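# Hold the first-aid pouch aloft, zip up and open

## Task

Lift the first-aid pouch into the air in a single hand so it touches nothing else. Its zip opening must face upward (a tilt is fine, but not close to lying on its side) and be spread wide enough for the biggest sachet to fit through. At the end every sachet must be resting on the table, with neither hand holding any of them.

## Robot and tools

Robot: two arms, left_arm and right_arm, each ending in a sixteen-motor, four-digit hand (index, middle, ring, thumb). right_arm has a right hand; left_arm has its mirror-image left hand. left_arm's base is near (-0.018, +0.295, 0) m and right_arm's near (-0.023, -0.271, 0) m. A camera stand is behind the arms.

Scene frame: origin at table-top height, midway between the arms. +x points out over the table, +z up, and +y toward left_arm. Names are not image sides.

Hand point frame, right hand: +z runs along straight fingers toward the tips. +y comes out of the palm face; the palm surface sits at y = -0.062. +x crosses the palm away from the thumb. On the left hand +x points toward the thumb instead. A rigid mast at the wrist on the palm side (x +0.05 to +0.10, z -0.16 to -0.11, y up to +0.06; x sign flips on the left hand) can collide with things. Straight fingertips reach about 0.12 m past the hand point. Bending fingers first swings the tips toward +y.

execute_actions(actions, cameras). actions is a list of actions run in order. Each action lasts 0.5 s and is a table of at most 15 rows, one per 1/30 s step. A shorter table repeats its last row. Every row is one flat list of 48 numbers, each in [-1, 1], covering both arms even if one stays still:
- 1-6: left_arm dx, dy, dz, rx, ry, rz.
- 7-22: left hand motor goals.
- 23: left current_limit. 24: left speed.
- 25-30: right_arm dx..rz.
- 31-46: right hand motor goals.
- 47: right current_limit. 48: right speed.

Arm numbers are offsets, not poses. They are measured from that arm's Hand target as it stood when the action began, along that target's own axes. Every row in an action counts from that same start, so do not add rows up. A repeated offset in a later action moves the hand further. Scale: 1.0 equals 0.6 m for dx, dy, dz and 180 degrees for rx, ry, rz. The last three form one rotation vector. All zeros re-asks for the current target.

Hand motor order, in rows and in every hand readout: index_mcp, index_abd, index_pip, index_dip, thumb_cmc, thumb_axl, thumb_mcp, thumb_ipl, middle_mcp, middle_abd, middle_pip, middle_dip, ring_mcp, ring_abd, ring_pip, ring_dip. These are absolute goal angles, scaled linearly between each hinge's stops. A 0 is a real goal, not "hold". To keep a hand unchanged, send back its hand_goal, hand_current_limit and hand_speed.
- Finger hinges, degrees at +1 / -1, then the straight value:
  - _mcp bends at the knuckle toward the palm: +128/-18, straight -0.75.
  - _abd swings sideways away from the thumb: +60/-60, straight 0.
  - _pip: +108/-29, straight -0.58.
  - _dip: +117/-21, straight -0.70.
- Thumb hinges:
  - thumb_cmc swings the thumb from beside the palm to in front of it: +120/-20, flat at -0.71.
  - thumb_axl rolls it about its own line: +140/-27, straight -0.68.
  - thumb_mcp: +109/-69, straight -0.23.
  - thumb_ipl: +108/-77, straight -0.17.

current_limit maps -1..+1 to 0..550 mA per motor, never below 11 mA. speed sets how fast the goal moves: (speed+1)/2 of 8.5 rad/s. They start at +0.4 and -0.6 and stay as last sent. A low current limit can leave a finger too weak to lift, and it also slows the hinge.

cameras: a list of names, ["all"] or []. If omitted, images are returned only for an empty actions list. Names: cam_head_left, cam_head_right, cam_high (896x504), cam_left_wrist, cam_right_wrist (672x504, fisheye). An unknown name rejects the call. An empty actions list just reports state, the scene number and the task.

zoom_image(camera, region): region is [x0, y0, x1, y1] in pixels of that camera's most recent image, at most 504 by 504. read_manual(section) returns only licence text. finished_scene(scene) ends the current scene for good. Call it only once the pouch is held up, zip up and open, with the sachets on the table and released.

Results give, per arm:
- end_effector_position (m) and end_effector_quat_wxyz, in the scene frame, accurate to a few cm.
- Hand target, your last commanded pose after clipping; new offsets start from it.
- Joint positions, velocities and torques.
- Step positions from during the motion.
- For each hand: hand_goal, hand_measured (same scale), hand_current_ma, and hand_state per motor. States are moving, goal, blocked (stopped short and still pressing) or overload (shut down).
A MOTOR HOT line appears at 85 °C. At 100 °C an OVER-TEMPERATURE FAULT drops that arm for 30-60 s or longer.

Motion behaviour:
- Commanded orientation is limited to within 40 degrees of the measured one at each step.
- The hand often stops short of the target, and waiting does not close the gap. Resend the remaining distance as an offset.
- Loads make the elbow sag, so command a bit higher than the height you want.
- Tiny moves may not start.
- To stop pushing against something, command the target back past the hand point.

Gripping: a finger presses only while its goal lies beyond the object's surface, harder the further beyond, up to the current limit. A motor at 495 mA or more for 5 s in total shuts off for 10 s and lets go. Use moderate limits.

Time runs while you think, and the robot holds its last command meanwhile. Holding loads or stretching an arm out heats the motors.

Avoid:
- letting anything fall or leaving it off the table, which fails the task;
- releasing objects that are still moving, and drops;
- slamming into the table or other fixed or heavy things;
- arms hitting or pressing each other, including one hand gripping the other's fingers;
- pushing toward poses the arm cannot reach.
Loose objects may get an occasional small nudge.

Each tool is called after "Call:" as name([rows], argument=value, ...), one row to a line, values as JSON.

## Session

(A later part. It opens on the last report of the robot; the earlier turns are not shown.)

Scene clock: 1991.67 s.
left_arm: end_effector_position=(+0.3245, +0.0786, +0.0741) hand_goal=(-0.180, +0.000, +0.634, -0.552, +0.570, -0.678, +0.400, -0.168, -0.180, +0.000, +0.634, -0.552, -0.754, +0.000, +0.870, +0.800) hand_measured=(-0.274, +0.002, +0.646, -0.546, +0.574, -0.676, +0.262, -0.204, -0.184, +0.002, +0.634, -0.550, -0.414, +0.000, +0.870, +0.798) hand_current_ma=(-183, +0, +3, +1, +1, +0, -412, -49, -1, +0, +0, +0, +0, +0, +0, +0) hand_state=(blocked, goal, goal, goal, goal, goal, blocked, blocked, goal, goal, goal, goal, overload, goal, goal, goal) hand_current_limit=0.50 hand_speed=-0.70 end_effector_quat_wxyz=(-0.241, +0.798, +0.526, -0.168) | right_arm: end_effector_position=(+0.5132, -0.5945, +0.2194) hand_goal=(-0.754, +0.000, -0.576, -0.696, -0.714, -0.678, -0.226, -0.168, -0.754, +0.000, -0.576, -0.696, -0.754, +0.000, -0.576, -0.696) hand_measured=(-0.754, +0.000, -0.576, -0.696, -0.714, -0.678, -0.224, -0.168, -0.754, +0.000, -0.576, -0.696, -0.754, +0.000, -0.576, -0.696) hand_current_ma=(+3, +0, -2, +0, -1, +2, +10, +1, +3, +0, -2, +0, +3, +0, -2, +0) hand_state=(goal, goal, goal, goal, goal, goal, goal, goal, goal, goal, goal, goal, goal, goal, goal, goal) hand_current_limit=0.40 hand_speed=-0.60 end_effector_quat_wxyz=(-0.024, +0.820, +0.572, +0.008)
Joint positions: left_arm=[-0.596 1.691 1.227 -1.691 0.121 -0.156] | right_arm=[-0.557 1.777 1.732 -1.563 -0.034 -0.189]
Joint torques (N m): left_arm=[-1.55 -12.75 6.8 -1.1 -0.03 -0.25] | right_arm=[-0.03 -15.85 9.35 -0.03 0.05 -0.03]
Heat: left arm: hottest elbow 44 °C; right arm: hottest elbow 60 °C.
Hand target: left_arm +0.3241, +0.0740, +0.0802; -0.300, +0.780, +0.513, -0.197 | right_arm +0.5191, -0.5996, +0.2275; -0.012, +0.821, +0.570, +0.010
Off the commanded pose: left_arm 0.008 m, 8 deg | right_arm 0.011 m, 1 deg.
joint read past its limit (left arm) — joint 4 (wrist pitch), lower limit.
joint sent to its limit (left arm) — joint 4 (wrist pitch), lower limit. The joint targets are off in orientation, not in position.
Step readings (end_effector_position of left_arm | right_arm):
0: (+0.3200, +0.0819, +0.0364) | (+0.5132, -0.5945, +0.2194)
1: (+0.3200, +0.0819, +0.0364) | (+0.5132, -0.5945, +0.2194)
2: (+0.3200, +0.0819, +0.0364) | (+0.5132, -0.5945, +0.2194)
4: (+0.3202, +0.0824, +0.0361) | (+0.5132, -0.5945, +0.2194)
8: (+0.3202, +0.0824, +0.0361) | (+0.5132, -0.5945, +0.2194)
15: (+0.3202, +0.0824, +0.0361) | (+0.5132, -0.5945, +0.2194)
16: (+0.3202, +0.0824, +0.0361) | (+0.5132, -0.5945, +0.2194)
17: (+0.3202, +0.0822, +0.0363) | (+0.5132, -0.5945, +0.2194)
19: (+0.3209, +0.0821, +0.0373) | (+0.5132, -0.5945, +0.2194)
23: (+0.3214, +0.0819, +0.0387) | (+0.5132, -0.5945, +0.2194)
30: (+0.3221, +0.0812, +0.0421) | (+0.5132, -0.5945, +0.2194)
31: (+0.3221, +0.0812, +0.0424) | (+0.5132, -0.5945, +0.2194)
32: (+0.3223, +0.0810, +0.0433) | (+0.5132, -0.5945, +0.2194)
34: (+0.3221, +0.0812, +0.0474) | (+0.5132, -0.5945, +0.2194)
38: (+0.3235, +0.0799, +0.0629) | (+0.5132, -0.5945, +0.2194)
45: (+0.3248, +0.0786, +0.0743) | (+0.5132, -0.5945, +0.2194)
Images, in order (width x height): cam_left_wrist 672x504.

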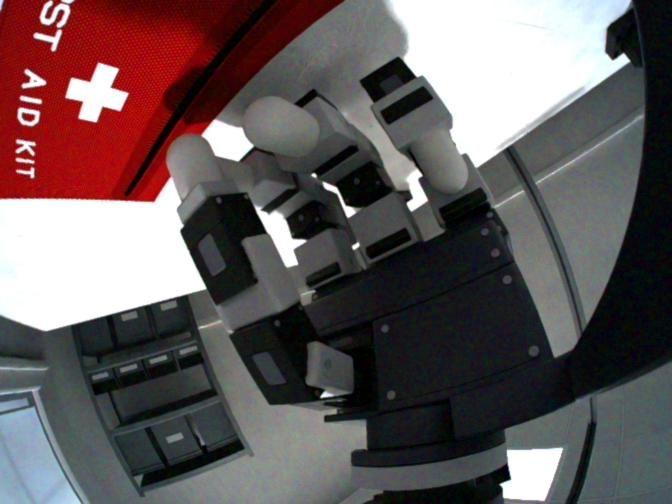

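Call:
execute_actions([
  [[0.002,-0.0668,-0.0184,0,0,0,-0.384,0,0.751,-0.551,0.571,-0.678,0.145,-0.168,-0.384,0,0.751,-0.551,-0.754,0,0.87,0.80,0.4,-0.6,0,0,0,0,0,0,-0.754,0,-0.576,-0.696,-0.714,-0.678,-0.226,-0.168,-0.754,0,-0.576,-0.696,-0.754,0,-0.576,-0.696,0.4,-0.6]],
  [[0.002,-0.0668,-0.0184,0,0,0,-0.384,0,0.751,-0.551,0.571,-0.678,0.145,-0.168,-0.384,0,0.751,-0.551,-0.754,0,0.87,0.80,0.4,-0.6,0,0,0,0,0,0,-0.754,0,-0.576,-0.696,-0.714,-0.678,-0.226,-0.168,-0.754,0,-0.576,-0.696,-0.754,0,-0.576,-0.696,0.4,-0.6]],
], cameras=["cam_left_wrist","cam_head_left","cam_right_wrist"])

Scene clock: 2092.27 s.
left_arm: end_effector_position=(+0.2849, +0.0976, +0.1459) hand_goal=(-0.384, +0.000, +0.750, -0.552, +0.570, -0.678, +0.144, -0.168, -0.384, +0.000, +0.750, -0.552, -0.754, +0.000, +0.870, +0.800) hand_measured=(-0.384, +0.002, +0.742, -0.554, +0.572, -0.676, +0.148, -0.170, -0.384, +0.002, +0.744, -0.550, -0.414, +0.000, +0.870, +0.798) hand_current_ma=(+0, +0, -2, +0, +0, +0, +1, +0, +0, +0, -1, +0, +0, +0, +0, +0) hand_state=(goal, goal, goal, goal, goal, goal, goal, goal, goal, goal, goal, goal, overload, goal, goal, goal) hand_current_limit=0.40 hand_speed=-0.60 end_effector_quat_wxyz=(-0.168, +0.812, +0.544, -0.128) | right_arm: end_effector_position=(+0.5132, -0.5945, +0.2194) hand_goal=(-0.754, +0.000, -0.576, -0.696, -0.714, -0.678, -0.226, -0.168, -0.754, +0.000, -0.576, -0.696, -0.754, +0.000, -0.576, -0.696) hand_measured=(-0.754, +0.000, -0.576, -0.696, -0.714, -0.678, -0.224, -0.168, -0.754, +0.000, -0.576, -0.696, -0.754, +0.000, -0.576, -0.696) hand_current_ma=(+3, +0, -2, +0, -1, +2, +10, +1, +3, +0, -2, +0, +3, +0, -2, +0) hand_state=(goal, goal, goal, goal, goal, goal, goal, goal, goal, goal, goal, goal, goal, goal, goal, goal) hand_current_limit=0.40 hand_speed=-0.60 end_effector_quat_wxyz=(-0.024, +0.820, +0.572, +0.008)
Joint positions: left_arm=[-0.626 1.396 1.11 -1.692 0.121 -0.213] | right_arm=[-0.557 1.777 1.732 -1.563 -0.034 -0.189]
Joint torques (N m): left_arm=[-1.44 -9.05 7.71 -0.69 0.08 -0.24] | right_arm=[-0.09 -15.85 9.36 -0.08 0.05 -0.03]
Heat: left arm: hottest elbow 41 °C; right arm: hottest elbow 60 °C.
Hand target: left_arm +0.2841, +0.0938, +0.1503; -0.300, +0.780, +0.513, -0.197 | right_arm +0.5191, -0.5996, +0.2275; -0.012, +0.821, +0.570, +0.010
Off the commanded pose: left_arm 0.006 m, 18 deg | right_arm 0.011 m, 1 deg.
joint read past its limit (left arm) — joint 4 (wrist pitch), lower limit.
joint sent to its limit (left arm) — joint 4 (wrist pitch), lower limit. The joint targets are off in orientation, not in position.
Step readings (end_effector_position of left_arm | right_arm):
0: (+0.3245, +0.0786, +0.0741) | (+0.5132, -0.5945, +0.2194)
1: (+0.3245, +0.0786, +0.0741) | (+0.5132, -0.5945, +0.2194)
2: (+0.3236, +0.0790, +0.0745) | (+0.5132, -0.5945, +0.2194)
4: (+0.3171, +0.0821, +0.0770) | (+0.5132, -0.5945, +0.2194)
8: (+0.3065, +0.0890, +0.0927) | (+0.5132, -0.5945, +0.2194)
15: (+0.3062, +0.0873, +0.1109) | (+0.5132, -0.5945, +0.2194)
16: (+0.3059, +0.0873, +0.1107) | (+0.5132, -0.5945, +0.2194)
17: (+0.3047, +0.0880, +0.1106) | (+0.5132, -0.5945, +0.2194)
19: (+0.2982, +0.0910, +0.1125) | (+0.5132, -0.5945, +0.2194)
23: (+0.2874, +0.0974, +0.1283) | (+0.5132, -0.5945, +0.2194)
30: (+0.2859, +0.0971, +0.1466) | (+0.5132, -0.5945, +0.2194)
Images, in order (width x height): cam_head_left 896x504, cam_left_wrist 672x504, cam_right_wrist 672x504.

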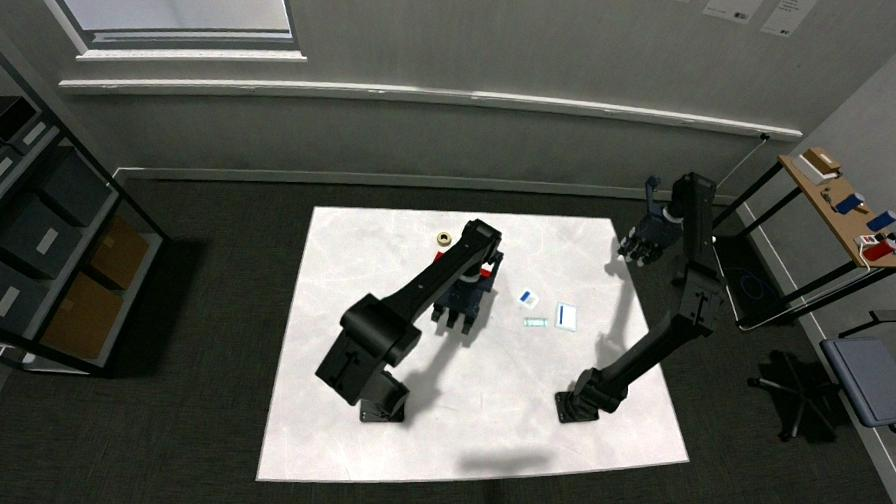

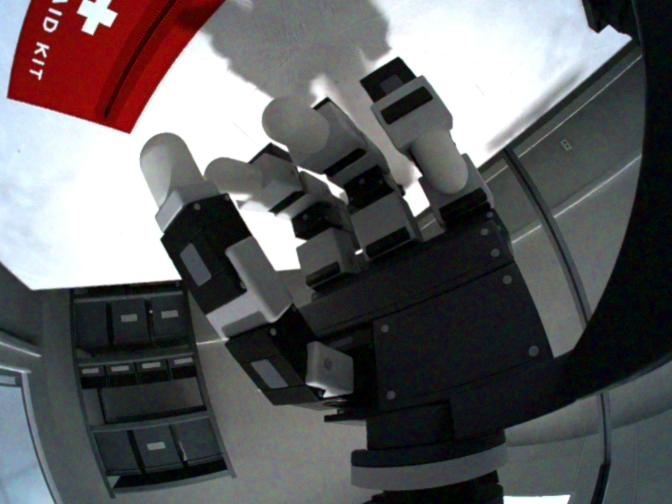

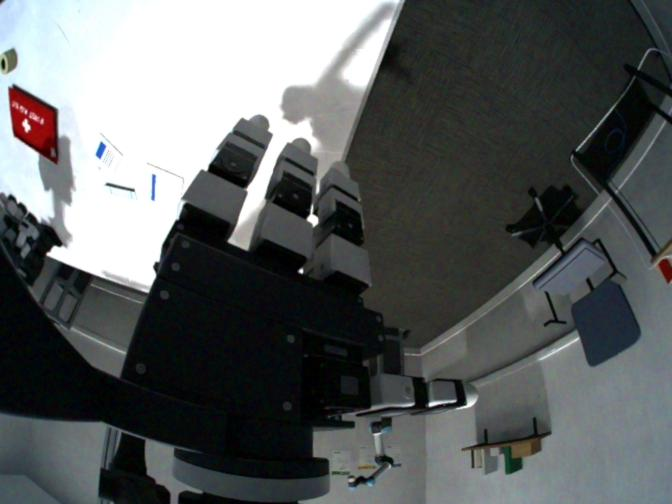

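Call:
execute_actions([
  [[0,0,0,0,0,0,-0.384,0,0.751,-0.551,0.571,-0.678,0.145,-0.168,-0.384,0,0.751,-0.551,-0.754,0,0.87,0.80,0.4,-0.6,0.087,-0.077,-0.017,0,0,-0.075,-0.754,0,-0.576,-0.696,-0.714,-0.678,-0.226,-0.168,-0.754,0,-0.576,-0.696,-0.754,0,-0.576,-0.696,0.4,-0.6],[0,0,0,0,0,0,-0.384,0,0.751,-0.551,0.571,-0.678,0.145,-0.168,-0.384,0,0.751,-0.551,-0.754,0,0.87,0.80,0.4,-0.6,0.174,-0.154,-0.033,0,0,-0.15,-0.754,0,-0.576,-0.696,-0.714,-0.678,-0.226,-0.168,-0.754,0,-0.576,-0.696,-0.754,0,-0.576,-0.696,0.4,-0.6]],
  [[0,0,0,0,0,0,-0.384,0,0.751,-0.551,0.571,-0.678,0.145,-0.168,-0.384,0,0.751,-0.551,-0.754,0,0.87,0.80,0.4,-0.6,0.225,-0.058,-0.033,0,0,-0.15,-0.754,0,-0.576,-0.696,-0.714,-0.678,-0.226,-0.168,-0.754,0,-0.576,-0.696,-0.754,0,-0.576,-0.696,0.4,-0.6]],
  [[0,0,0,0,0,0,-0.384,0,0.751,-0.551,0.571,-0.678,0.145,-0.168,-0.384,0,0.751,-0.551,-0.754,0,0.87,0.80,0.4,-0.6,0.204,0.055,0,0,0,-0.15,-0.754,0,-0.576,-0.696,-0.714,-0.678,-0.226,-0.168,-0.754,0,-0.576,-0.696,-0.754,0,-0.576,-0.696,0.4,-0.6]],
], cameras=["cam_head_left","cam_right_wrist"])

Scene clock: 2133.97 s.
left_arm: end_effector_position=(+0.2850, +0.0977, +0.1459) hand_goal=(-0.384, +0.000, +0.750, -0.552, +0.570, -0.678, +0.144, -0.168, -0.384, +0.000, +0.750, -0.552, -0.754, +0.000, +0.870, +0.800) hand_measured=(-0.384, +0.002, +0.742, -0.554, +0.572, -0.676, +0.148, -0.170, -0.384, +0.002, +0.744, -0.550, -0.414, +0.000, +0.870, +0.798) hand_current_ma=(+0, +0, -2, +0, +0, +0, +1, +0, +0, +0, -1, +0, +0, +0, +0, +0) hand_state=(goal, goal, goal, goal, goal, goal, goal, goal, goal, goal, goal, goal, overload, goal, goal, goal) hand_current_limit=0.40 hand_speed=-0.60 end_effector_quat_wxyz=(-0.168, +0.812, +0.545, -0.128) | right_arm: end_effector_position=(+0.3822, -0.2277, +0.2788) hand_goal=(-0.754, +0.000, -0.576, -0.696, -0.714, -0.678, -0.226, -0.168, -0.754, +0.000, -0.576, -0.696, -0.754, +0.000, -0.576, -0.696) hand_measured=(-0.752, +0.000, -0.576, -0.696, -0.714, -0.678, -0.222, -0.168, -0.752, +0.000, -0.576, -0.696, -0.752, +0.000, -0.576, -0.696) hand_current_ma=(+5, -2, +0, +0, +2, +2, +16, +1, +6, -2, +1, +0, +6, -2, +1, +0) hand_state=(goal, goal, goal, goal, goal, goal, goal, goal, goal, goal, goal, goal, goal, goal, goal, goal) hand_current_limit=0.40 hand_speed=-0.60 end_effector_quat_wxyz=(+0.000, +0.268, +0.963, +0.013)
Joint positions: left_arm=[-0.626 1.396 1.11 -1.692 0.121 -0.214] | right_arm=[-0.078 1.229 1.266 -1.603 -0.026 -1.091]
Joint torques (N m): left_arm=[-1.38 -9.05 7.71 -0.72 0.11 -0.24] | right_arm=[0.85 -7.47 7.71 -0.28 -0.07 -0.15]
Heat: left arm: hottest elbow 42 °C; right arm: hottest elbow 60 °C.
Hand target: left_arm +0.2841, +0.0938, +0.1503; -0.300, +0.780, +0.513, -0.197 | right_arm +0.3789, -0.2206, +0.2785; -0.002, +0.254, +0.967, +0.016
Off the commanded pose: left_arm 0.006 m, 18 deg | right_arm 0.008 m, 2 deg.
joint read past its limit (left arm) — joint 4 (wrist pitch), lower limit.
joint sent to its limit (left arm) — joint 4 (wrist pitch), lower limit. The joint targets are off in orientation, not in position.
Step readings (end_effector_position of left_arm | right_arm):
0: (+0.2849, +0.0976, +0.1459) | (+0.5132, -0.5945, +0.2194)
1: (+0.2849, +0.0976, +0.1459) | (+0.5132, -0.5945, +0.2194)
2: (+0.2849, +0.0976, +0.1459) | (+0.5128, -0.5937, +0.2194)
4: (+0.2849, +0.0976, +0.1459) | (+0.5078, -0.5788, +0.2166)
8: (+0.2849, +0.0976, +0.1459) | (+0.4744, -0.5262, +0.2183)
15: (+0.2850, +0.0977, +0.1459) | (+0.4670, -0.4750, +0.2622)
16: (+0.2850, +0.0977, +0.1459) | (+0.4661, -0.4736, +0.2645)
17: (+0.2850, +0.0977, +0.1459) | (+0.4662, -0.4683, +0.2655)
19: (+0.2850, +0.0977, +0.1459) | (+0.4555, -0.4513, +0.2599)
23: (+0.2850, +0.0977, +0.1459) | (+0.4287, -0.3914, +0.2568)
30: (+0.2850, +0.0977, +0.1459) | (+0.4221, -0.3478, +0.2819)
31: (+0.2850, +0.0977, +0.1459) | (+0.4219, -0.3471, +0.2824)
32: (+0.2850, +0.0977, +0.1459) | (+0.4212, -0.3414, +0.2815)
34: (+0.2850, +0.0977, +0.1459) | (+0.4152, -0.3259, +0.2764)
38: (+0.2850, +0.0977, +0.1459) | (+0.3919, -0.2657, +0.2708)
45: (+0.2850, +0.0977, +0.1459) | (+0.3824, -0.2259, +0.2796)
Images, in order (width x height): cam_head_left 896x504, cam_right_wrist 672x504.

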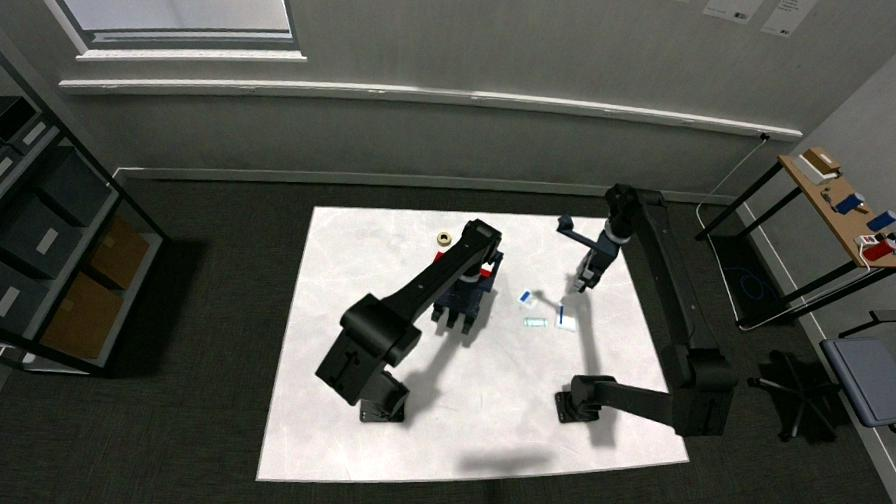

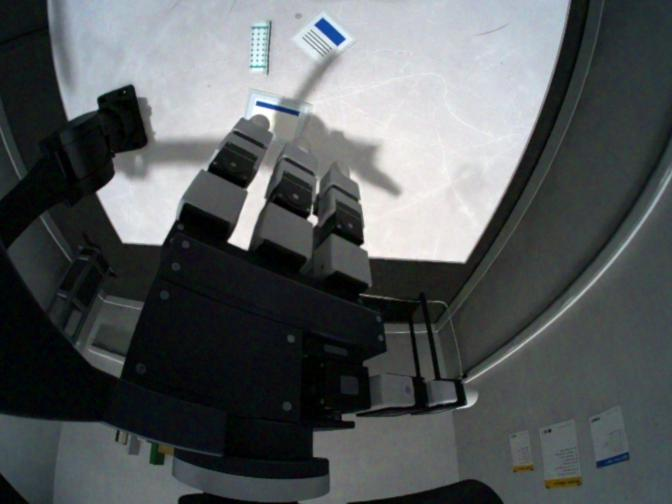

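Call:
execute_actions([
  [[0,0,0,0,0,0,-0.384,0,0.751,-0.551,0.571,-0.678,0.145,-0.168,-0.384,0,0.751,-0.551,-0.754,0,0.87,0.80,0.4,-0.6,0.1165,0.087,0.05,-0.125,0,0,-0.754,0,-0.576,-0.696,-0.714,-0.678,-0.226,-0.168,-0.754,0,-0.576,-0.696,-0.754,0,-0.576,-0.696,0.4,-0.6]],
  [[0,0,0,0,0,0,-0.384,0,0.751,-0.551,0.571,-0.678,0.145,-0.168,-0.384,0,0.751,-0.551,-0.754,0,0.87,0.80,0.4,-0.6,0,0,0,-0.125,0,0,-0.754,0,-0.576,-0.696,-0.714,-0.678,-0.226,-0.168,-0.754,0,-0.576,-0.696,-0.754,0,-0.576,-0.696,0.4,-0.6]],
], cameras=["cam_head_left","cam_right_wrist"])

Scene clock: 2152.57 s.
left_arm: end_effector_position=(+0.2850, +0.0977, +0.1459) hand_goal=(-0.384, +0.000, +0.750, -0.552, +0.570, -0.678, +0.144, -0.168, -0.384, +0.000, +0.750, -0.552, -0.754, +0.000, +0.870, +0.800) hand_measured=(-0.384, +0.002, +0.742, -0.554, +0.572, -0.676, +0.148, -0.170, -0.384, +0.002, +0.744, -0.550, -0.414, +0.000, +0.870, +0.798) hand_current_ma=(+0, +0, -2, +0, +0, +0, +1, +0, +0, +0, -1, +0, +0, +0, +0, +0) hand_state=(goal, goal, goal, goal, goal, goal, goal, goal, goal, goal, goal, goal, overload, goal, goal, goal) hand_current_limit=0.40 hand_speed=-0.60 end_effector_quat_wxyz=(-0.168, +0.812, +0.545, -0.128) | right_arm: end_effector_position=(+0.3428, -0.1374, +0.2484) hand_goal=(-0.754, +0.000, -0.576, -0.696, -0.714, -0.678, -0.226, -0.168, -0.754, +0.000, -0.576, -0.696, -0.754, +0.000, -0.576, -0.696) hand_measured=(-0.758, +0.000, -0.576, -0.696, -0.720, -0.678, -0.222, -0.168, -0.758, +0.000, -0.576, -0.696, -0.758, +0.000, -0.576, -0.696) hand_current_ma=(-15, -2, +0, +0, -19, +2, +16, +1, -15, -2, +0, +0, -16, -2, +0, +0) hand_state=(goal, goal, goal, goal, goal, goal, goal, goal, goal, goal, goal, goal, goal, goal, goal, goal) hand_current_limit=0.40 hand_speed=-0.60 end_effector_quat_wxyz=(+0.085, +0.234, +0.892, +0.376)
Joint positions: left_arm=[-0.626 1.396 1.11 -1.692 0.121 -0.214] | right_arm=[-0.078 0.968 0.698 -0.913 -0.709 -0.974]
Joint torques (N m): left_arm=[-1.38 -9.11 7.72 -0.72 0.11 -0.23] | right_arm=[-0.73 -4.48 7.38 1.39 -1.16 0.03]
Heat: left arm: hottest elbow 42 °C; right arm: hottest elbow 58 °C.
Hand target: left_arm +0.2841, +0.0938, +0.1503; -0.300, +0.780, +0.513, -0.197 | right_arm +0.3439, -0.1399, +0.2508; +0.095, +0.236, +0.887, +0.384
Off the commanded pose: left_arm 0.006 m, 18 deg | right_arm 0.004 m, 2 deg.
joint read past its limit (left arm) — joint 4 (wrist pitch), lower limit.
joint sent to its limit (left arm) — joint 4 (wrist pitch), lower limit. The joint targets are off in orientation, not in position.
Step readings (end_effector_position of left_arm | right_arm):
0: (+0.2850, +0.0977, +0.1459) | (+0.3822, -0.2277, +0.2788)
1: (+0.2850, +0.0977, +0.1459) | (+0.3817, -0.2267, +0.2781)
2: (+0.2850, +0.0977, +0.1459) | (+0.3818, -0.2193, +0.2781)
4: (+0.2850, +0.0977, +0.1459) | (+0.3758, -0.1950, +0.2736)
8: (+0.2850, +0.0977, +0.1459) | (+0.3407, -0.1592, +0.2501)
15: (+0.2850, +0.0977, +0.1459) | (+0.3400, -0.1456, +0.2503)
16: (+0.2850, +0.0977, +0.1459) | (+0.3411, -0.1450, +0.2512)
17: (+0.2850, +0.0977, +0.1459) | (+0.3417, -0.1390, +0.2551)
19: (+0.2850, +0.0977, +0.1459) | (+0.3417, -0.1318, +0.2620)
23: (+0.2850, +0.0977, +0.1459) | (+0.3347, -0.1348, +0.2516)
30: (+0.2850, +0.0977, +0.1459) | (+0.3396, -0.1367, +0.2475)
Images, in order (width x height): cam_head_left 896x504, cam_right_wrist 672x504.

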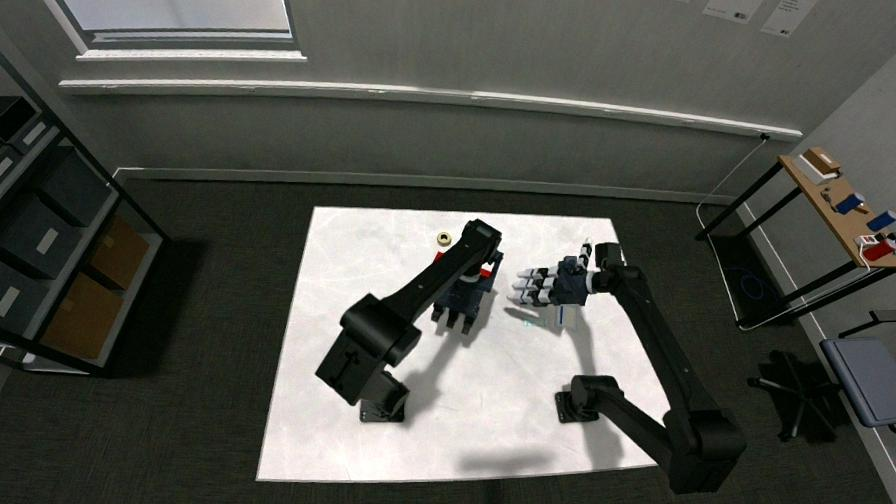

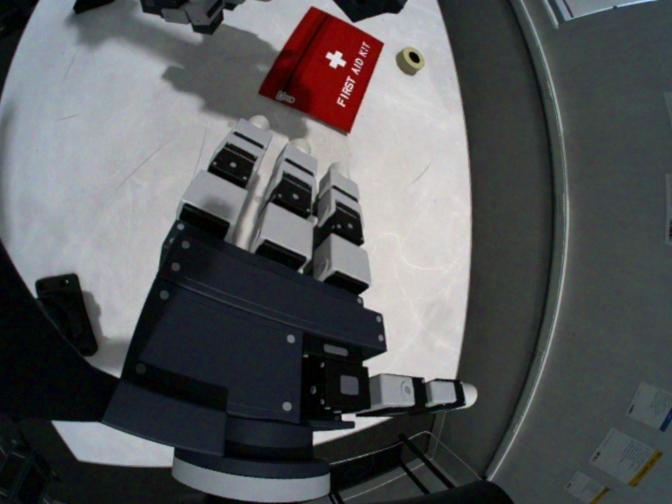

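Call:
execute_actions([
  [[0,0,0,0,0,0,-0.384,0,0.751,-0.551,0.571,-0.678,0.145,-0.168,-0.384,0,0.751,-0.551,-0.754,0,0.87,0.80,0.4,-0.6,-0.0238,0.0271,0.0979,0,0,0,-0.754,0,-0.576,-0.696,-0.714,-0.678,-0.226,-0.168,-0.754,0,-0.576,-0.696,-0.754,0,-0.576,-0.696,0.4,-0.6]],
  [[0,0,0,0,0,0,-0.384,0,0.751,-0.551,0.571,-0.678,0.145,-0.168,-0.384,0,0.751,-0.551,-0.754,0,0.87,0.80,0.4,-0.6,-0.0238,0.0271,0.0979,0,0.0314,-0.0314,-0.754,0,-0.576,-0.696,-0.714,-0.678,-0.226,-0.168,-0.754,0,-0.576,-0.696,-0.754,0,-0.576,-0.696,0.4,-0.6]],
], cameras=["cam_head_left","cam_right_wrist"])

Scene clock: 2200.47 s.
left_arm: end_effector_position=(+0.2850, +0.0977, +0.1459) hand_goal=(-0.384, +0.000, +0.750, -0.552, +0.570, -0.678, +0.144, -0.168, -0.384, +0.000, +0.750, -0.552, -0.754, +0.000, +0.870, +0.800) hand_measured=(-0.384, +0.002, +0.742, -0.554, +0.572, -0.676, +0.148, -0.170, -0.384, +0.002, +0.744, -0.550, -0.414, +0.000, +0.870, +0.798) hand_current_ma=(+0, +0, -2, +0, +0, +0, +1, +0, +0, +0, -1, +0, +0, +0, +0, +0) hand_state=(goal, goal, goal, goal, goal, goal, goal, goal, goal, goal, goal, goal, overload, goal, goal, goal) hand_current_limit=0.40 hand_speed=-0.60 end_effector_quat_wxyz=(-0.168, +0.812, +0.545, -0.128) | right_arm: end_effector_position=(+0.4039, -0.0712, +0.1722) hand_goal=(-0.754, +0.000, -0.576, -0.696, -0.714, -0.678, -0.226, -0.168, -0.754, +0.000, -0.576, -0.696, -0.754, +0.000, -0.576, -0.696) hand_measured=(-0.758, +0.002, -0.574, -0.694, -0.722, -0.678, -0.222, -0.168, -0.760, +0.000, -0.576, -0.696, -0.760, +0.000, -0.576, -0.696) hand_current_ma=(-12, +8, +3, +8, -27, +2, +17, +1, -23, -2, +0, +0, -23, -2, +0, +0) hand_state=(goal, goal, goal, goal, goal, goal, goal, goal, goal, goal, goal, goal, goal, goal, goal, goal) hand_current_limit=0.40 hand_speed=-0.60 end_effector_quat_wxyz=(+0.045, +0.200, +0.903, +0.378)
Joint positions: left_arm=[-0.626 1.396 1.11 -1.692 0.121 -0.214] | right_arm=[0.103 1.311 0.734 -0.583 -0.684 -0.868]
Joint torques (N m): left_arm=[-1.44 -9 7.75 -0.72 0.11 -0.24] | right_arm=[0.97 -6.65 10.69 1.36 -0.95 -0.21]
Heat: left arm: hottest elbow 42 °C; right arm: hottest elbow 53 °C.
Hand target: left_arm +0.2841, +0.0938, +0.1503; -0.300, +0.780, +0.513, -0.197 | right_arm +0.4211, -0.0596, +0.1936; +0.070, +0.173, +0.902, +0.390
Off the commanded pose: left_arm 0.006 m, 18 deg | right_arm 0.030 m, 5 deg.
joint read past its limit (left arm) — joint 4 (wrist pitch), lower limit.
joint sent to its limit (left arm) — joint 4 (wrist pitch), lower limit. The joint targets are off in orientation, not in position.
Step readings (end_effector_position of left_arm | right_arm):
0: (+0.2850, +0.0977, +0.1459) | (+0.3428, -0.1374, +0.2484)
1: (+0.2850, +0.0977, +0.1459) | (+0.3431, -0.1375, +0.2486)
2: (+0.2850, +0.0977, +0.1459) | (+0.3449, -0.1369, +0.2491)
4: (+0.2850, +0.0977, +0.1459) | (+0.3524, -0.1323, +0.2484)
8: (+0.2850, +0.0977, +0.1459) | (+0.3664, -0.1124, +0.2368)
15: (+0.2850, +0.0977, +0.1459) | (+0.3777, -0.1036, +0.2266)
16: (+0.2850, +0.0977, +0.1459) | (+0.3786, -0.1039, +0.2268)
17: (+0.2850, +0.0977, +0.1459) | (+0.3798, -0.1023, +0.2256)
19: (+0.2850, +0.0977, +0.1459) | (+0.3846, -0.0962, +0.2170)
23: (+0.2850, +0.0977, +0.1459) | (+0.3937, -0.0808, +0.1753)
30: (+0.2850, +0.0977, +0.1459) | (+0.4006, -0.0726, +0.1670)
Images, in order (width x height): cam_head_left 896x504, cam_right_wrist 672x504.

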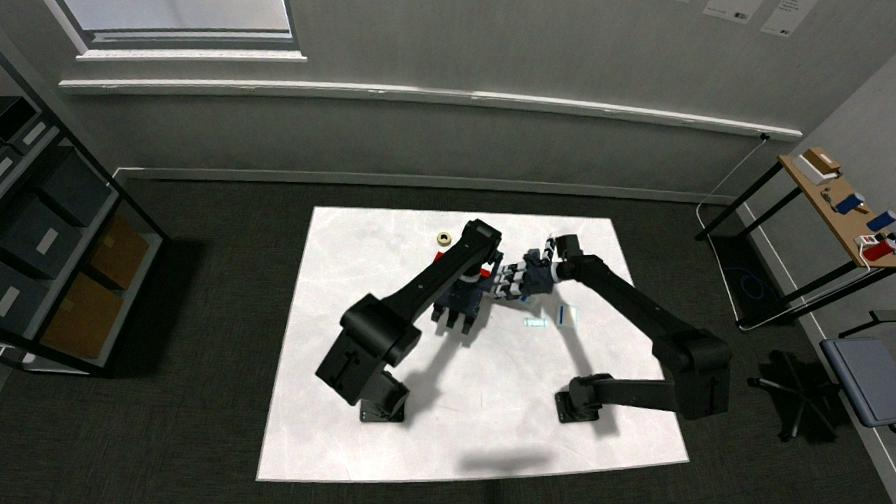

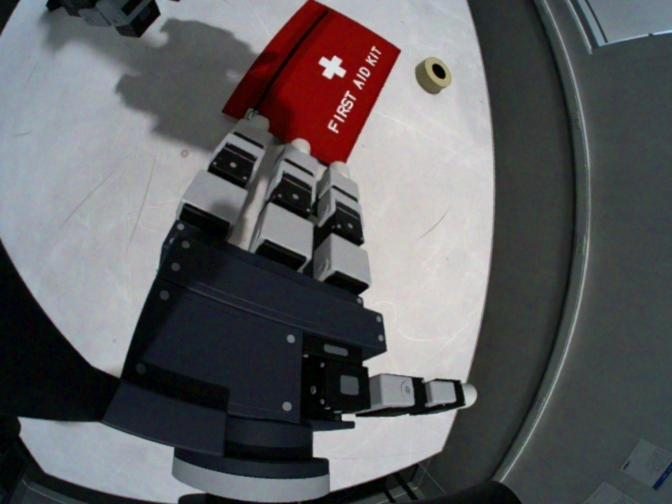

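Call:
execute_actions([
  [[0,0,0,0,0,0,-0.384,0,0.751,-0.551,0.571,-0.678,0.145,-0.168,-0.384,0,0.751,-0.551,-0.754,0,0.87,0.80,0.4,-0.6,-0.0092,-0.0265,0.0447,0,0,0,-0.754,0,-0.576,-0.696,-0.714,-0.678,-0.226,-0.168,-0.754,0,-0.576,-0.696,-0.754,0,-0.576,-0.696,0.4,-0.6]],
], cameras=["cam_right_wrist"])

Call:
zoom_image(camera="cam_right_wrist", region=[180, 0, 440, 240])

Scene clock: 2220.47 s.
left_arm: end_effector_position=(+0.2850, +0.0977, +0.1459) hand_goal=(-0.384, +0.000, +0.750, -0.552, +0.570, -0.678, +0.144, -0.168, -0.384, +0.000, +0.750, -0.552, -0.754, +0.000, +0.870, +0.800) hand_measured=(-0.384, +0.002, +0.742, -0.554, +0.572, -0.676, +0.148, -0.170, -0.384, +0.002, +0.744, -0.550, -0.414, +0.000, +0.870, +0.798) hand_current_ma=(+0, +0, -2, +0, +0, +0, +1, +0, +0, +0, -1, +0, +0, +0, +0, +0) hand_state=(goal, goal, goal, goal, goal, goal, goal, goal, goal, goal, goal, goal, overload, goal, goal, goal) hand_current_limit=0.40 hand_speed=-0.60 end_effector_quat_wxyz=(-0.168, +0.812, +0.545, -0.128) | right_arm: end_effector_position=(+0.4171, -0.0624, +0.1598) hand_goal=(-0.754, +0.000, -0.576, -0.696, -0.714, -0.678, -0.226, -0.168, -0.754, +0.000, -0.576, -0.696, -0.754, +0.000, -0.576, -0.696) hand_measured=(-0.752, +0.010, -0.572, -0.694, -0.722, -0.678, -0.222, -0.168, -0.750, +0.000, -0.572, -0.694, -0.756, +0.000, -0.576, -0.696) hand_current_ma=(+5, +29, +14, +9, -27, +2, +17, +1, +12, +2, +13, +4, -9, +0, +0, +0) hand_state=(goal, goal, goal, goal, goal, goal, goal, goal, goal, goal, goal, goal, goal, goal, goal, goal) hand_current_limit=0.40 hand_speed=-0.60 end_effector_quat_wxyz=(+0.061, +0.184, +0.901, +0.387)
Joint positions: left_arm=[-0.626 1.396 1.11 -1.692 0.121 -0.214] | right_arm=[0.118 1.377 0.734 -0.472 -0.689 -0.868]
Joint torques (N m): left_arm=[-1.49 -9 7.72 -0.72 0.11 -0.24] | right_arm=[1.08 -6.07 9.13 1.46 -0.49 -0.05]
Heat: left arm: hottest elbow 42 °C; right arm: hottest elbow 59 °C.
Hand target: left_arm +0.2841, +0.0938, +0.1503; -0.300, +0.780, +0.513, -0.197 | right_arm +0.4292, -0.0536, +0.1637; +0.070, +0.173, +0.902, +0.390
Off the commanded pose: left_arm 0.006 m, 18 deg | right_arm 0.015 m, 2 deg.
joint read past its limit (left arm) — joint 4 (wrist pitch), lower limit.
joint sent to its limit (left arm) — joint 4 (wrist pitch), lower limit. The joint targets are off in orientation, not in position.
Step readings (end_effector_position of left_arm | right_arm):
0: (+0.2850, +0.0977, +0.1459) | (+0.4038, -0.0710, +0.1722)
1: (+0.2850, +0.0977, +0.1459) | (+0.4040, -0.0710, +0.1724)
2: (+0.2850, +0.0977, +0.1459) | (+0.4048, -0.0706, +0.1723)
4: (+0.2850, +0.0977, +0.1459) | (+0.4090, -0.0687, +0.1703)
8: (+0.2850, +0.0977, +0.1459) | (+0.4148, -0.0648, +0.1591)
15: (+0.2850, +0.0977, +0.1459) | (+0.4168, -0.0626, +0.1597)
Images, in order (width x height): cam_right_wrist 672x504.

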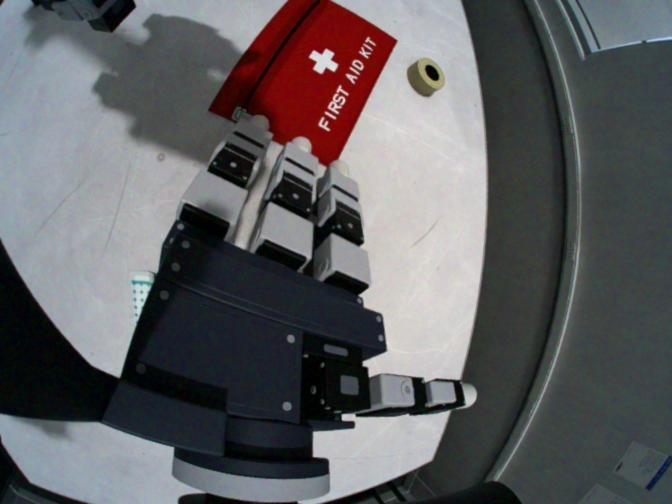

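Scaled by 1.938 from the camera's 672x504 image, which has a finer 960x720 frame.

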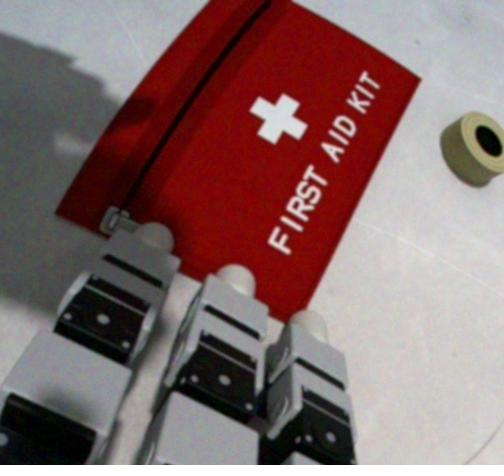

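Call:
execute_actions([
  [[0,0,0,0,0,0,-0.384,0,0.751,-0.551,0.571,-0.678,0.145,-0.168,-0.384,0,0.751,-0.551,-0.754,0,0.87,0.80,0.4,-0.6,0,0.0364,-0.0343,0,0,0,-0.754,0,-0.576,-0.696,-0.714,-0.678,-0.226,-0.168,-0.754,0,-0.576,-0.696,-0.754,0,-0.576,-0.696,0.4,-0.6]],
  [[0,0,0,0,0,0,-0.384,0,0.751,-0.551,0.571,-0.678,0.145,-0.168,-0.384,0,0.751,-0.551,-0.754,0,0.87,0.80,0.4,-0.6,0,0.0228,0.0242,0,0,0,-0.754,0,-0.576,-0.696,-0.714,-0.678,-0.226,-0.168,-0.754,0,-0.576,-0.696,-0.754,0,-0.576,-0.696,0.4,-0.6]],
  [[0,0,0,0,0,0,-0.384,0,0.751,-0.551,0.571,-0.678,0.145,-0.168,-0.384,0,0.751,-0.551,-0.754,0,0.87,0.80,0.4,-0.6,0,-0.0425,0.04,0,0,0,-0.754,0,-0.576,-0.696,-0.714,-0.678,-0.226,-0.168,-0.754,0,-0.576,-0.696,-0.754,0,-0.576,-0.696,0.4,-0.6]],
], cameras=["cam_right_wrist"])

Call:
zoom_image(camera="cam_right_wrist", region=[180, 0, 440, 240])

Scene clock: 2244.00 s.
left_arm: end_effector_position=(+0.2850, +0.0977, +0.1459) hand_goal=(-0.384, +0.000, +0.750, -0.552, +0.570, -0.678, +0.144, -0.168, -0.384, +0.000, +0.750, -0.552, -0.754, +0.000, +0.870, +0.800) hand_measured=(-0.384, +0.002, +0.742, -0.554, +0.572, -0.676, +0.148, -0.170, -0.384, +0.002, +0.744, -0.550, -0.414, +0.000, +0.870, +0.798) hand_current_ma=(+0, +0, -2, +0, +0, +0, +1, +0, +0, +0, -1, +0, +0, +0, +0, +0) hand_state=(goal, goal, goal, goal, goal, goal, goal, goal, goal, goal, goal, goal, overload, goal, goal, goal) hand_current_limit=0.40 hand_speed=-0.60 end_effector_quat_wxyz=(-0.168, +0.812, +0.545, -0.128) | right_arm: end_effector_position=(+0.4318, -0.0406, +0.1640) hand_goal=(-0.754, +0.000, -0.576, -0.696, -0.714, -0.678, -0.226, -0.168, -0.754, +0.000, -0.576, -0.696, -0.754, +0.000, -0.576, -0.696) hand_measured=(-0.756, +0.002, -0.574, -0.694, -0.722, -0.678, -0.222, -0.168, -0.748, +0.002, -0.572, -0.694, -0.754, +0.002, -0.576, -0.696) hand_current_ma=(-9, +5, +3, +8, -27, +2, +17, +1, +20, +7, +16, +5, -2, +3, +3, +0) hand_state=(goal, goal, goal, goal, goal, goal, goal, goal, goal, goal, goal, goal, goal, goal, goal, goal) hand_current_limit=0.40 hand_speed=-0.60 end_effector_quat_wxyz=(+0.069, +0.175, +0.901, +0.390)
Joint positions: left_arm=[-0.626 1.396 1.11 -1.692 0.121 -0.214] | right_arm=[0.168 1.415 0.772 -0.422 -0.669 -0.826]
Joint torques (N m): left_arm=[-1.44 -9.05 7.71 -0.72 0.1 -0.24] | right_arm=[0.85 -7.18 7.5 1.51 -0.34 0.04]
Heat: left arm: hottest elbow 42 °C; right arm: hottest elbow 60 °C.
Hand target: left_arm +0.2841, +0.0938, +0.1503; -0.300, +0.780, +0.513, -0.197 | right_arm +0.4365, -0.0351, +0.1584; +0.070, +0.173, +0.902, +0.390
Off the commanded pose: left_arm 0.006 m, 18 deg | right_arm 0.009 m, 0 deg.
joint read past its limit (left arm) — joint 4 (wrist pitch), lower limit.
joint sent to its limit (left arm) — joint 4 (wrist pitch), lower limit. The joint targets are off in orientation, not in position.
Step readings (end_effector_position of left_arm | right_arm):
0: (+0.2850, +0.0977, +0.1459) | (+0.4171, -0.0624, +0.1598)
1: (+0.2850, +0.0977, +0.1459) | (+0.4171, -0.0624, +0.1598)
2: (+0.2850, +0.0977, +0.1459) | (+0.4171, -0.0624, +0.1598)
4: (+0.2850, +0.0977, +0.1459) | (+0.4174, -0.0624, +0.1605)
8: (+0.2850, +0.0977, +0.1459) | (+0.4172, -0.0625, +0.1638)
15: (+0.2850, +0.0977, +0.1459) | (+0.4164, -0.0625, +0.1674)
16: (+0.2850, +0.0977, +0.1459) | (+0.4165, -0.0625, +0.1676)
17: (+0.2850, +0.0977, +0.1459) | (+0.4166, -0.0620, +0.1673)
19: (+0.2850, +0.0977, +0.1459) | (+0.4166, -0.0584, +0.1675)
23: (+0.2850, +0.0977, +0.1459) | (+0.4154, -0.0475, +0.1708)
30: (+0.2850, +0.0977, +0.1459) | (+0.4160, -0.0431, +0.1728)
31: (+0.2850, +0.0977, +0.1459) | (+0.4161, -0.0432, +0.1727)
32: (+0.2850, +0.0977, +0.1459) | (+0.4170, -0.0430, +0.1729)
34: (+0.2850, +0.0977, +0.1459) | (+0.4211, -0.0423, +0.1722)
38: (+0.2850, +0.0977, +0.1459) | (+0.4281, -0.0411, +0.1645)
45: (+0.2850, +0.0977, +0.1459) | (+0.4315, -0.0405, +0.1638)
Images, in order (width x height): cam_right_wrist 672x504.

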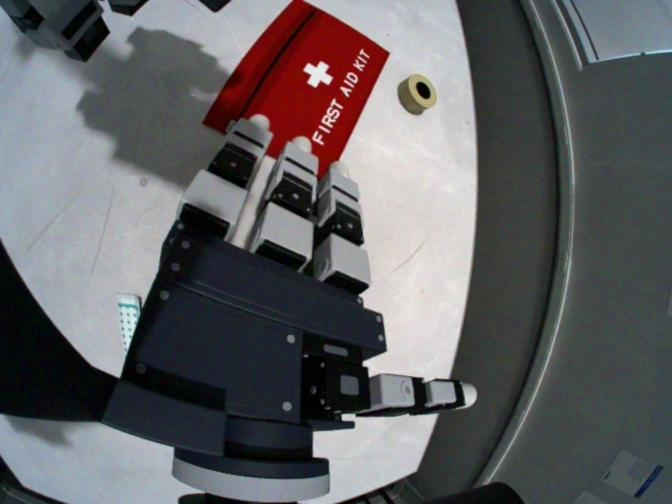

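Scaled by 1.938 from the camera's 672x504 image, which has a finer 960x720 frame.

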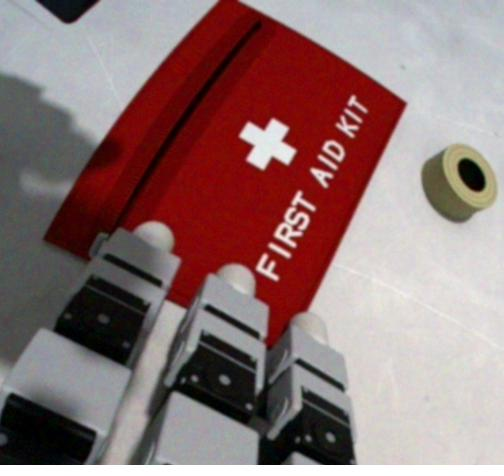

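Call:
execute_actions([
  [[0.0406,0.0467,-0.0196,0,-0.0103,-0.0114,-0.384,0,0.751,-0.551,0.571,-0.678,0.145,-0.168,-0.384,0,0.751,-0.551,-0.754,0,0.87,0.80,0.4,-0.6,0,0,0,0,0,0,-0.754,0,-0.576,-0.696,-0.714,-0.678,-0.226,-0.168,-0.754,0,-0.576,-0.696,-0.754,0,-0.576,-0.696,0.4,-0.6]],
  [[0.0406,0.0467,-0.0196,0,-0.0103,-0.0114,-0.384,0,0.751,-0.551,0.571,-0.678,0.145,-0.168,-0.384,0,0.751,-0.551,-0.754,0,0.87,0.80,0.4,-0.6,0,0,0,0,0,0,-0.754,0,-0.576,-0.696,-0.714,-0.678,-0.226,-0.168,-0.754,0,-0.576,-0.696,-0.754,0,-0.576,-0.696,0.4,-0.6]],
], cameras=["cam_left_wrist","cam_right_wrist"])

Scene clock: 2279.73 s.
left_arm: end_effector_position=(+0.3384, +0.1270, +0.1150) hand_goal=(-0.384, +0.000, +0.750, -0.552, +0.570, -0.678, +0.144, -0.168, -0.384, +0.000, +0.750, -0.552, -0.754, +0.000, +0.870, +0.800) hand_measured=(-0.384, +0.002, +0.742, -0.554, +0.572, -0.676, +0.148, -0.170, -0.384, +0.002, +0.744, -0.550, -0.414, +0.000, +0.870, +0.798) hand_current_ma=(+0, +0, -2, +0, +0, +0, +1, +0, +0, +0, -1, +0, +0, +0, +0, +0) hand_state=(goal, goal, goal, goal, goal, goal, goal, goal, goal, goal, goal, goal, overload, goal, goal, goal) hand_current_limit=0.40 hand_speed=-0.60 end_effector_quat_wxyz=(-0.196, +0.774, +0.583, -0.148) | right_arm: end_effector_position=(+0.4318, -0.0406, +0.1640) hand_goal=(-0.754, +0.000, -0.576, -0.696, -0.714, -0.678, -0.226, -0.168, -0.754, +0.000, -0.576, -0.696, -0.754, +0.000, -0.576, -0.696) hand_measured=(-0.756, +0.002, -0.574, -0.694, -0.722, -0.678, -0.222, -0.168, -0.748, +0.002, -0.572, -0.694, -0.754, +0.002, -0.576, -0.696) hand_current_ma=(-9, +5, +3, +8, -27, +2, +17, +1, +20, +7, +16, +5, -2, +3, +3, +0) hand_state=(goal, goal, goal, goal, goal, goal, goal, goal, goal, goal, goal, goal, goal, goal, goal, goal) hand_current_limit=0.40 hand_speed=-0.60 end_effector_quat_wxyz=(+0.069, +0.175, +0.901, +0.390)
Joint positions: left_arm=[-0.49 1.556 1.19 -1.691 0.1 -0.186] | right_arm=[0.168 1.415 0.772 -0.422 -0.669 -0.826]
Joint torques (N m): left_arm=[-0.44 -10.52 10.63 -0.91 -0.11 0.09] | right_arm=[0.73 -7.24 7.5 1.52 -0.34 0.03]
Heat: left arm: hottest elbow 43 °C; right arm: hottest elbow 57 °C.
Hand target: left_arm +0.3555, +0.1176, +0.1303; -0.290, +0.754, +0.550, -0.211 | right_arm +0.4365, -0.0351, +0.1584; +0.070, +0.173, +0.902, +0.390
Off the commanded pose: left_arm 0.025 m, 14 deg | right_arm 0.009 m, 0 deg.
joint read past its limit (left arm) — joint 4 (wrist pitch), lower limit.
joint sent to its limit (left arm) — joint 4 (wrist pitch), lower limit. The joint targets are off in orientation, not in position.
Step readings (end_effector_position of left_arm | right_arm):
0: (+0.2850, +0.0977, +0.1459) | (+0.4318, -0.0406, +0.1640)
1: (+0.2850, +0.0977, +0.1459) | (+0.4318, -0.0406, +0.1640)
2: (+0.2851, +0.0978, +0.1454) | (+0.4318, -0.0406, +0.1640)
4: (+0.2863, +0.0991, +0.1418) | (+0.4318, -0.0406, +0.1640)
8: (+0.2962, +0.1101, +0.1280) | (+0.4318, -0.0406, +0.1640)
15: (+0.3017, +0.1165, +0.1211) | (+0.4318, -0.0406, +0.1640)
16: (+0.3024, +0.1157, +0.1218) | (+0.4318, -0.0406, +0.1640)
17: (+0.3038, +0.1162, +0.1224) | (+0.4318, -0.0406, +0.1640)
19: (+0.3112, +0.1151, +0.1236) | (+0.4318, -0.0406, +0.1640)
23: (+0.3324, +0.1206, +0.1215) | (+0.4318, -0.0406, +0.1640)
30: (+0.3385, +0.1278, +0.1151) | (+0.4318, -0.0406, +0.1640)
Images, in order (width x height): cam_left_wrist 672x504, cam_right_wrist 672x504.

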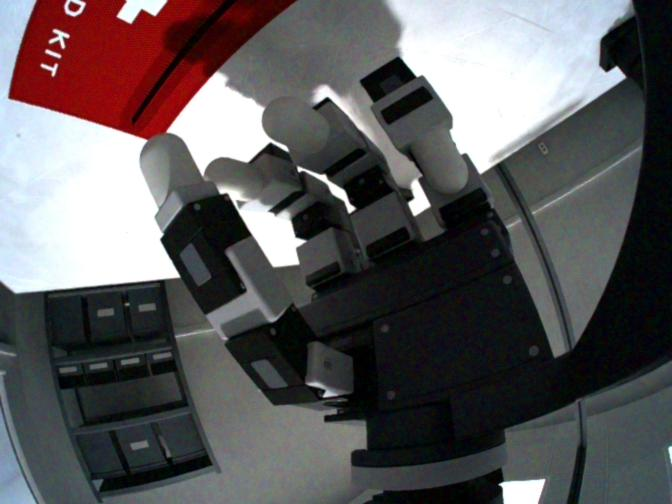

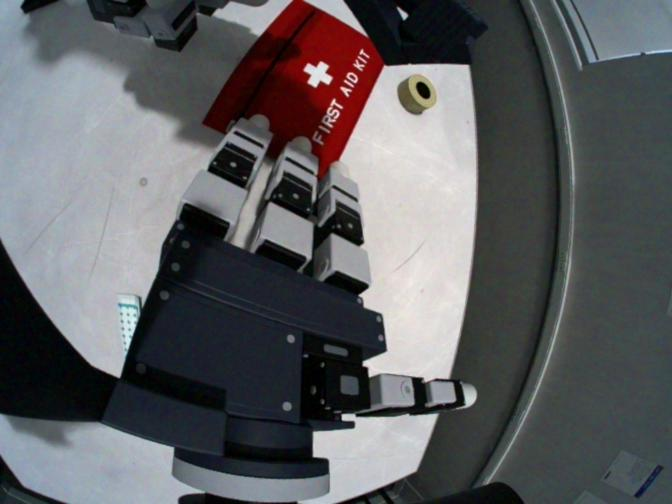

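Call:
execute_actions([
  [[0.0012,0.0403,0.0142,0,0,0,-0.384,0,0.751,-0.551,0.571,-0.678,0.145,-0.168,-0.384,0,0.751,-0.551,-0.754,0,0.87,0.80,0.4,-0.6,0,0,0,0,0,0,-0.754,0,-0.576,-0.696,-0.714,-0.678,-0.226,-0.168,-0.754,0,-0.576,-0.696,-0.754,0,-0.576,-0.696,0.4,-0.6]],
  [[0.0012,0.0403,0.0142,0,0,0,-0.384,0,0.751,-0.551,0.571,-0.678,0.145,-0.168,-0.384,0,0.751,-0.551,-0.754,0,0.87,0.80,0.4,-0.6,0,0,0,0,0,0,-0.754,0,-0.576,-0.696,-0.714,-0.678,-0.226,-0.168,-0.754,0,-0.576,-0.696,-0.754,0,-0.576,-0.696,0.4,-0.6]],
], cameras=["cam_left_wrist","cam_right_wrist"])

Scene clock: 2310.07 s.
left_arm: end_effector_position=(+0.3604, +0.1160, +0.0714) hand_goal=(-0.384, +0.000, +0.750, -0.552, +0.570, -0.678, +0.144, -0.168, -0.384, +0.000, +0.750, -0.552, -0.754, +0.000, +0.870, +0.800) hand_measured=(-0.384, +0.002, +0.742, -0.554, +0.572, -0.676, +0.148, -0.170, -0.384, +0.002, +0.744, -0.550, -0.414, +0.000, +0.870, +0.798) hand_current_ma=(+0, +0, -2, +0, +0, +0, +1, +0, +0, +0, -1, +0, +0, +0, +0, +0) hand_state=(goal, goal, goal, goal, goal, goal, goal, goal, goal, goal, goal, goal, overload, goal, goal, goal) hand_current_limit=0.40 hand_speed=-0.60 end_effector_quat_wxyz=(-0.235, +0.770, +0.568, -0.170) | right_arm: end_effector_position=(+0.4318, -0.0406, +0.1640) hand_goal=(-0.754, +0.000, -0.576, -0.696, -0.714, -0.678, -0.226, -0.168, -0.754, +0.000, -0.576, -0.696, -0.754, +0.000, -0.576, -0.696) hand_measured=(-0.756, +0.002, -0.574, -0.694, -0.722, -0.678, -0.222, -0.168, -0.748, +0.002, -0.572, -0.694, -0.754, +0.002, -0.576, -0.696) hand_current_ma=(-9, +5, +3, +8, -27, +2, +17, +1, +20, +7, +16, +5, -2, +3, +3, +0) hand_state=(goal, goal, goal, goal, goal, goal, goal, goal, goal, goal, goal, goal, goal, goal, goal, goal) hand_current_limit=0.40 hand_speed=-0.60 end_effector_quat_wxyz=(+0.069, +0.175, +0.901, +0.390)
Joint positions: left_arm=[-0.484 1.724 1.263 -1.691 0.097 -0.156] | right_arm=[0.168 1.415 0.772 -0.422 -0.669 -0.826]
Joint torques (N m): left_arm=[0.67 -12.75 9.68 -1.1 -0.16 0.08] | right_arm=[0.73 -7.18 7.49 1.51 -0.33 0.03]
Heat: left arm: hottest elbow 48 °C; right arm: hottest elbow 55 °C.
Hand target: left_arm +0.3792, +0.1114, +0.0853; -0.290, +0.754, +0.550, -0.211 | right_arm +0.4365, -0.0351, +0.1584; +0.070, +0.173, +0.902, +0.390
Off the commanded pose: left_arm 0.024 m, 8 deg | right_arm 0.009 m, 0 deg.
joint read past its limit (left arm) — joint 4 (wrist pitch), lower limit.
joint sent to its limit (left arm) — joint 4 (wrist pitch), lower limit. The joint targets are off in orientation, not in position.
Step readings (end_effector_position of left_arm | right_arm):
0: (+0.3384, +0.1270, +0.1150) | (+0.4318, -0.0406, +0.1640)
1: (+0.3384, +0.1270, +0.1150) | (+0.4318, -0.0406, +0.1640)
2: (+0.3386, +0.1269, +0.1147) | (+0.4318, -0.0406, +0.1640)
4: (+0.3427, +0.1247, +0.1123) | (+0.4318, -0.0406, +0.1640)
8: (+0.3492, +0.1204, +0.1007) | (+0.4318, -0.0406, +0.1640)
15: (+0.3489, +0.1203, +0.0919) | (+0.4318, -0.0406, +0.1640)
16: (+0.3492, +0.1202, +0.0921) | (+0.4318, -0.0406, +0.1640)
17: (+0.3492, +0.1200, +0.0918) | (+0.4318, -0.0406, +0.1640)
19: (+0.3534, +0.1187, +0.0900) | (+0.4318, -0.0406, +0.1640)
23: (+0.3608, +0.1161, +0.0800) | (+0.4318, -0.0406, +0.1640)
30: (+0.3601, +0.1163, +0.0712) | (+0.4318, -0.0406, +0.1640)
Images, in order (width x height): cam_left_wrist 672x504, cam_right_wrist 672x504.

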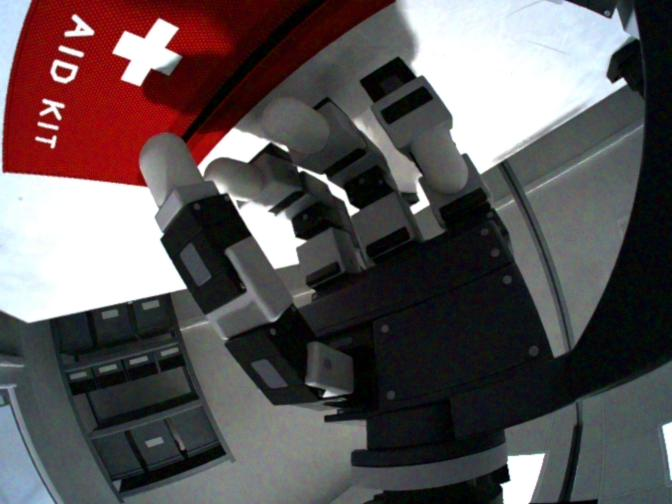

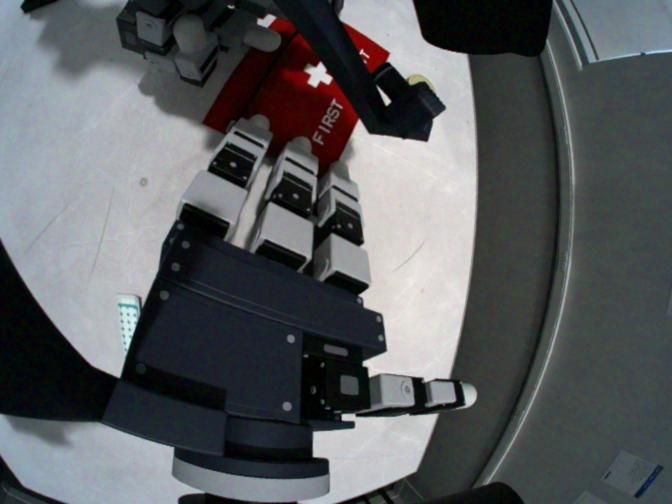

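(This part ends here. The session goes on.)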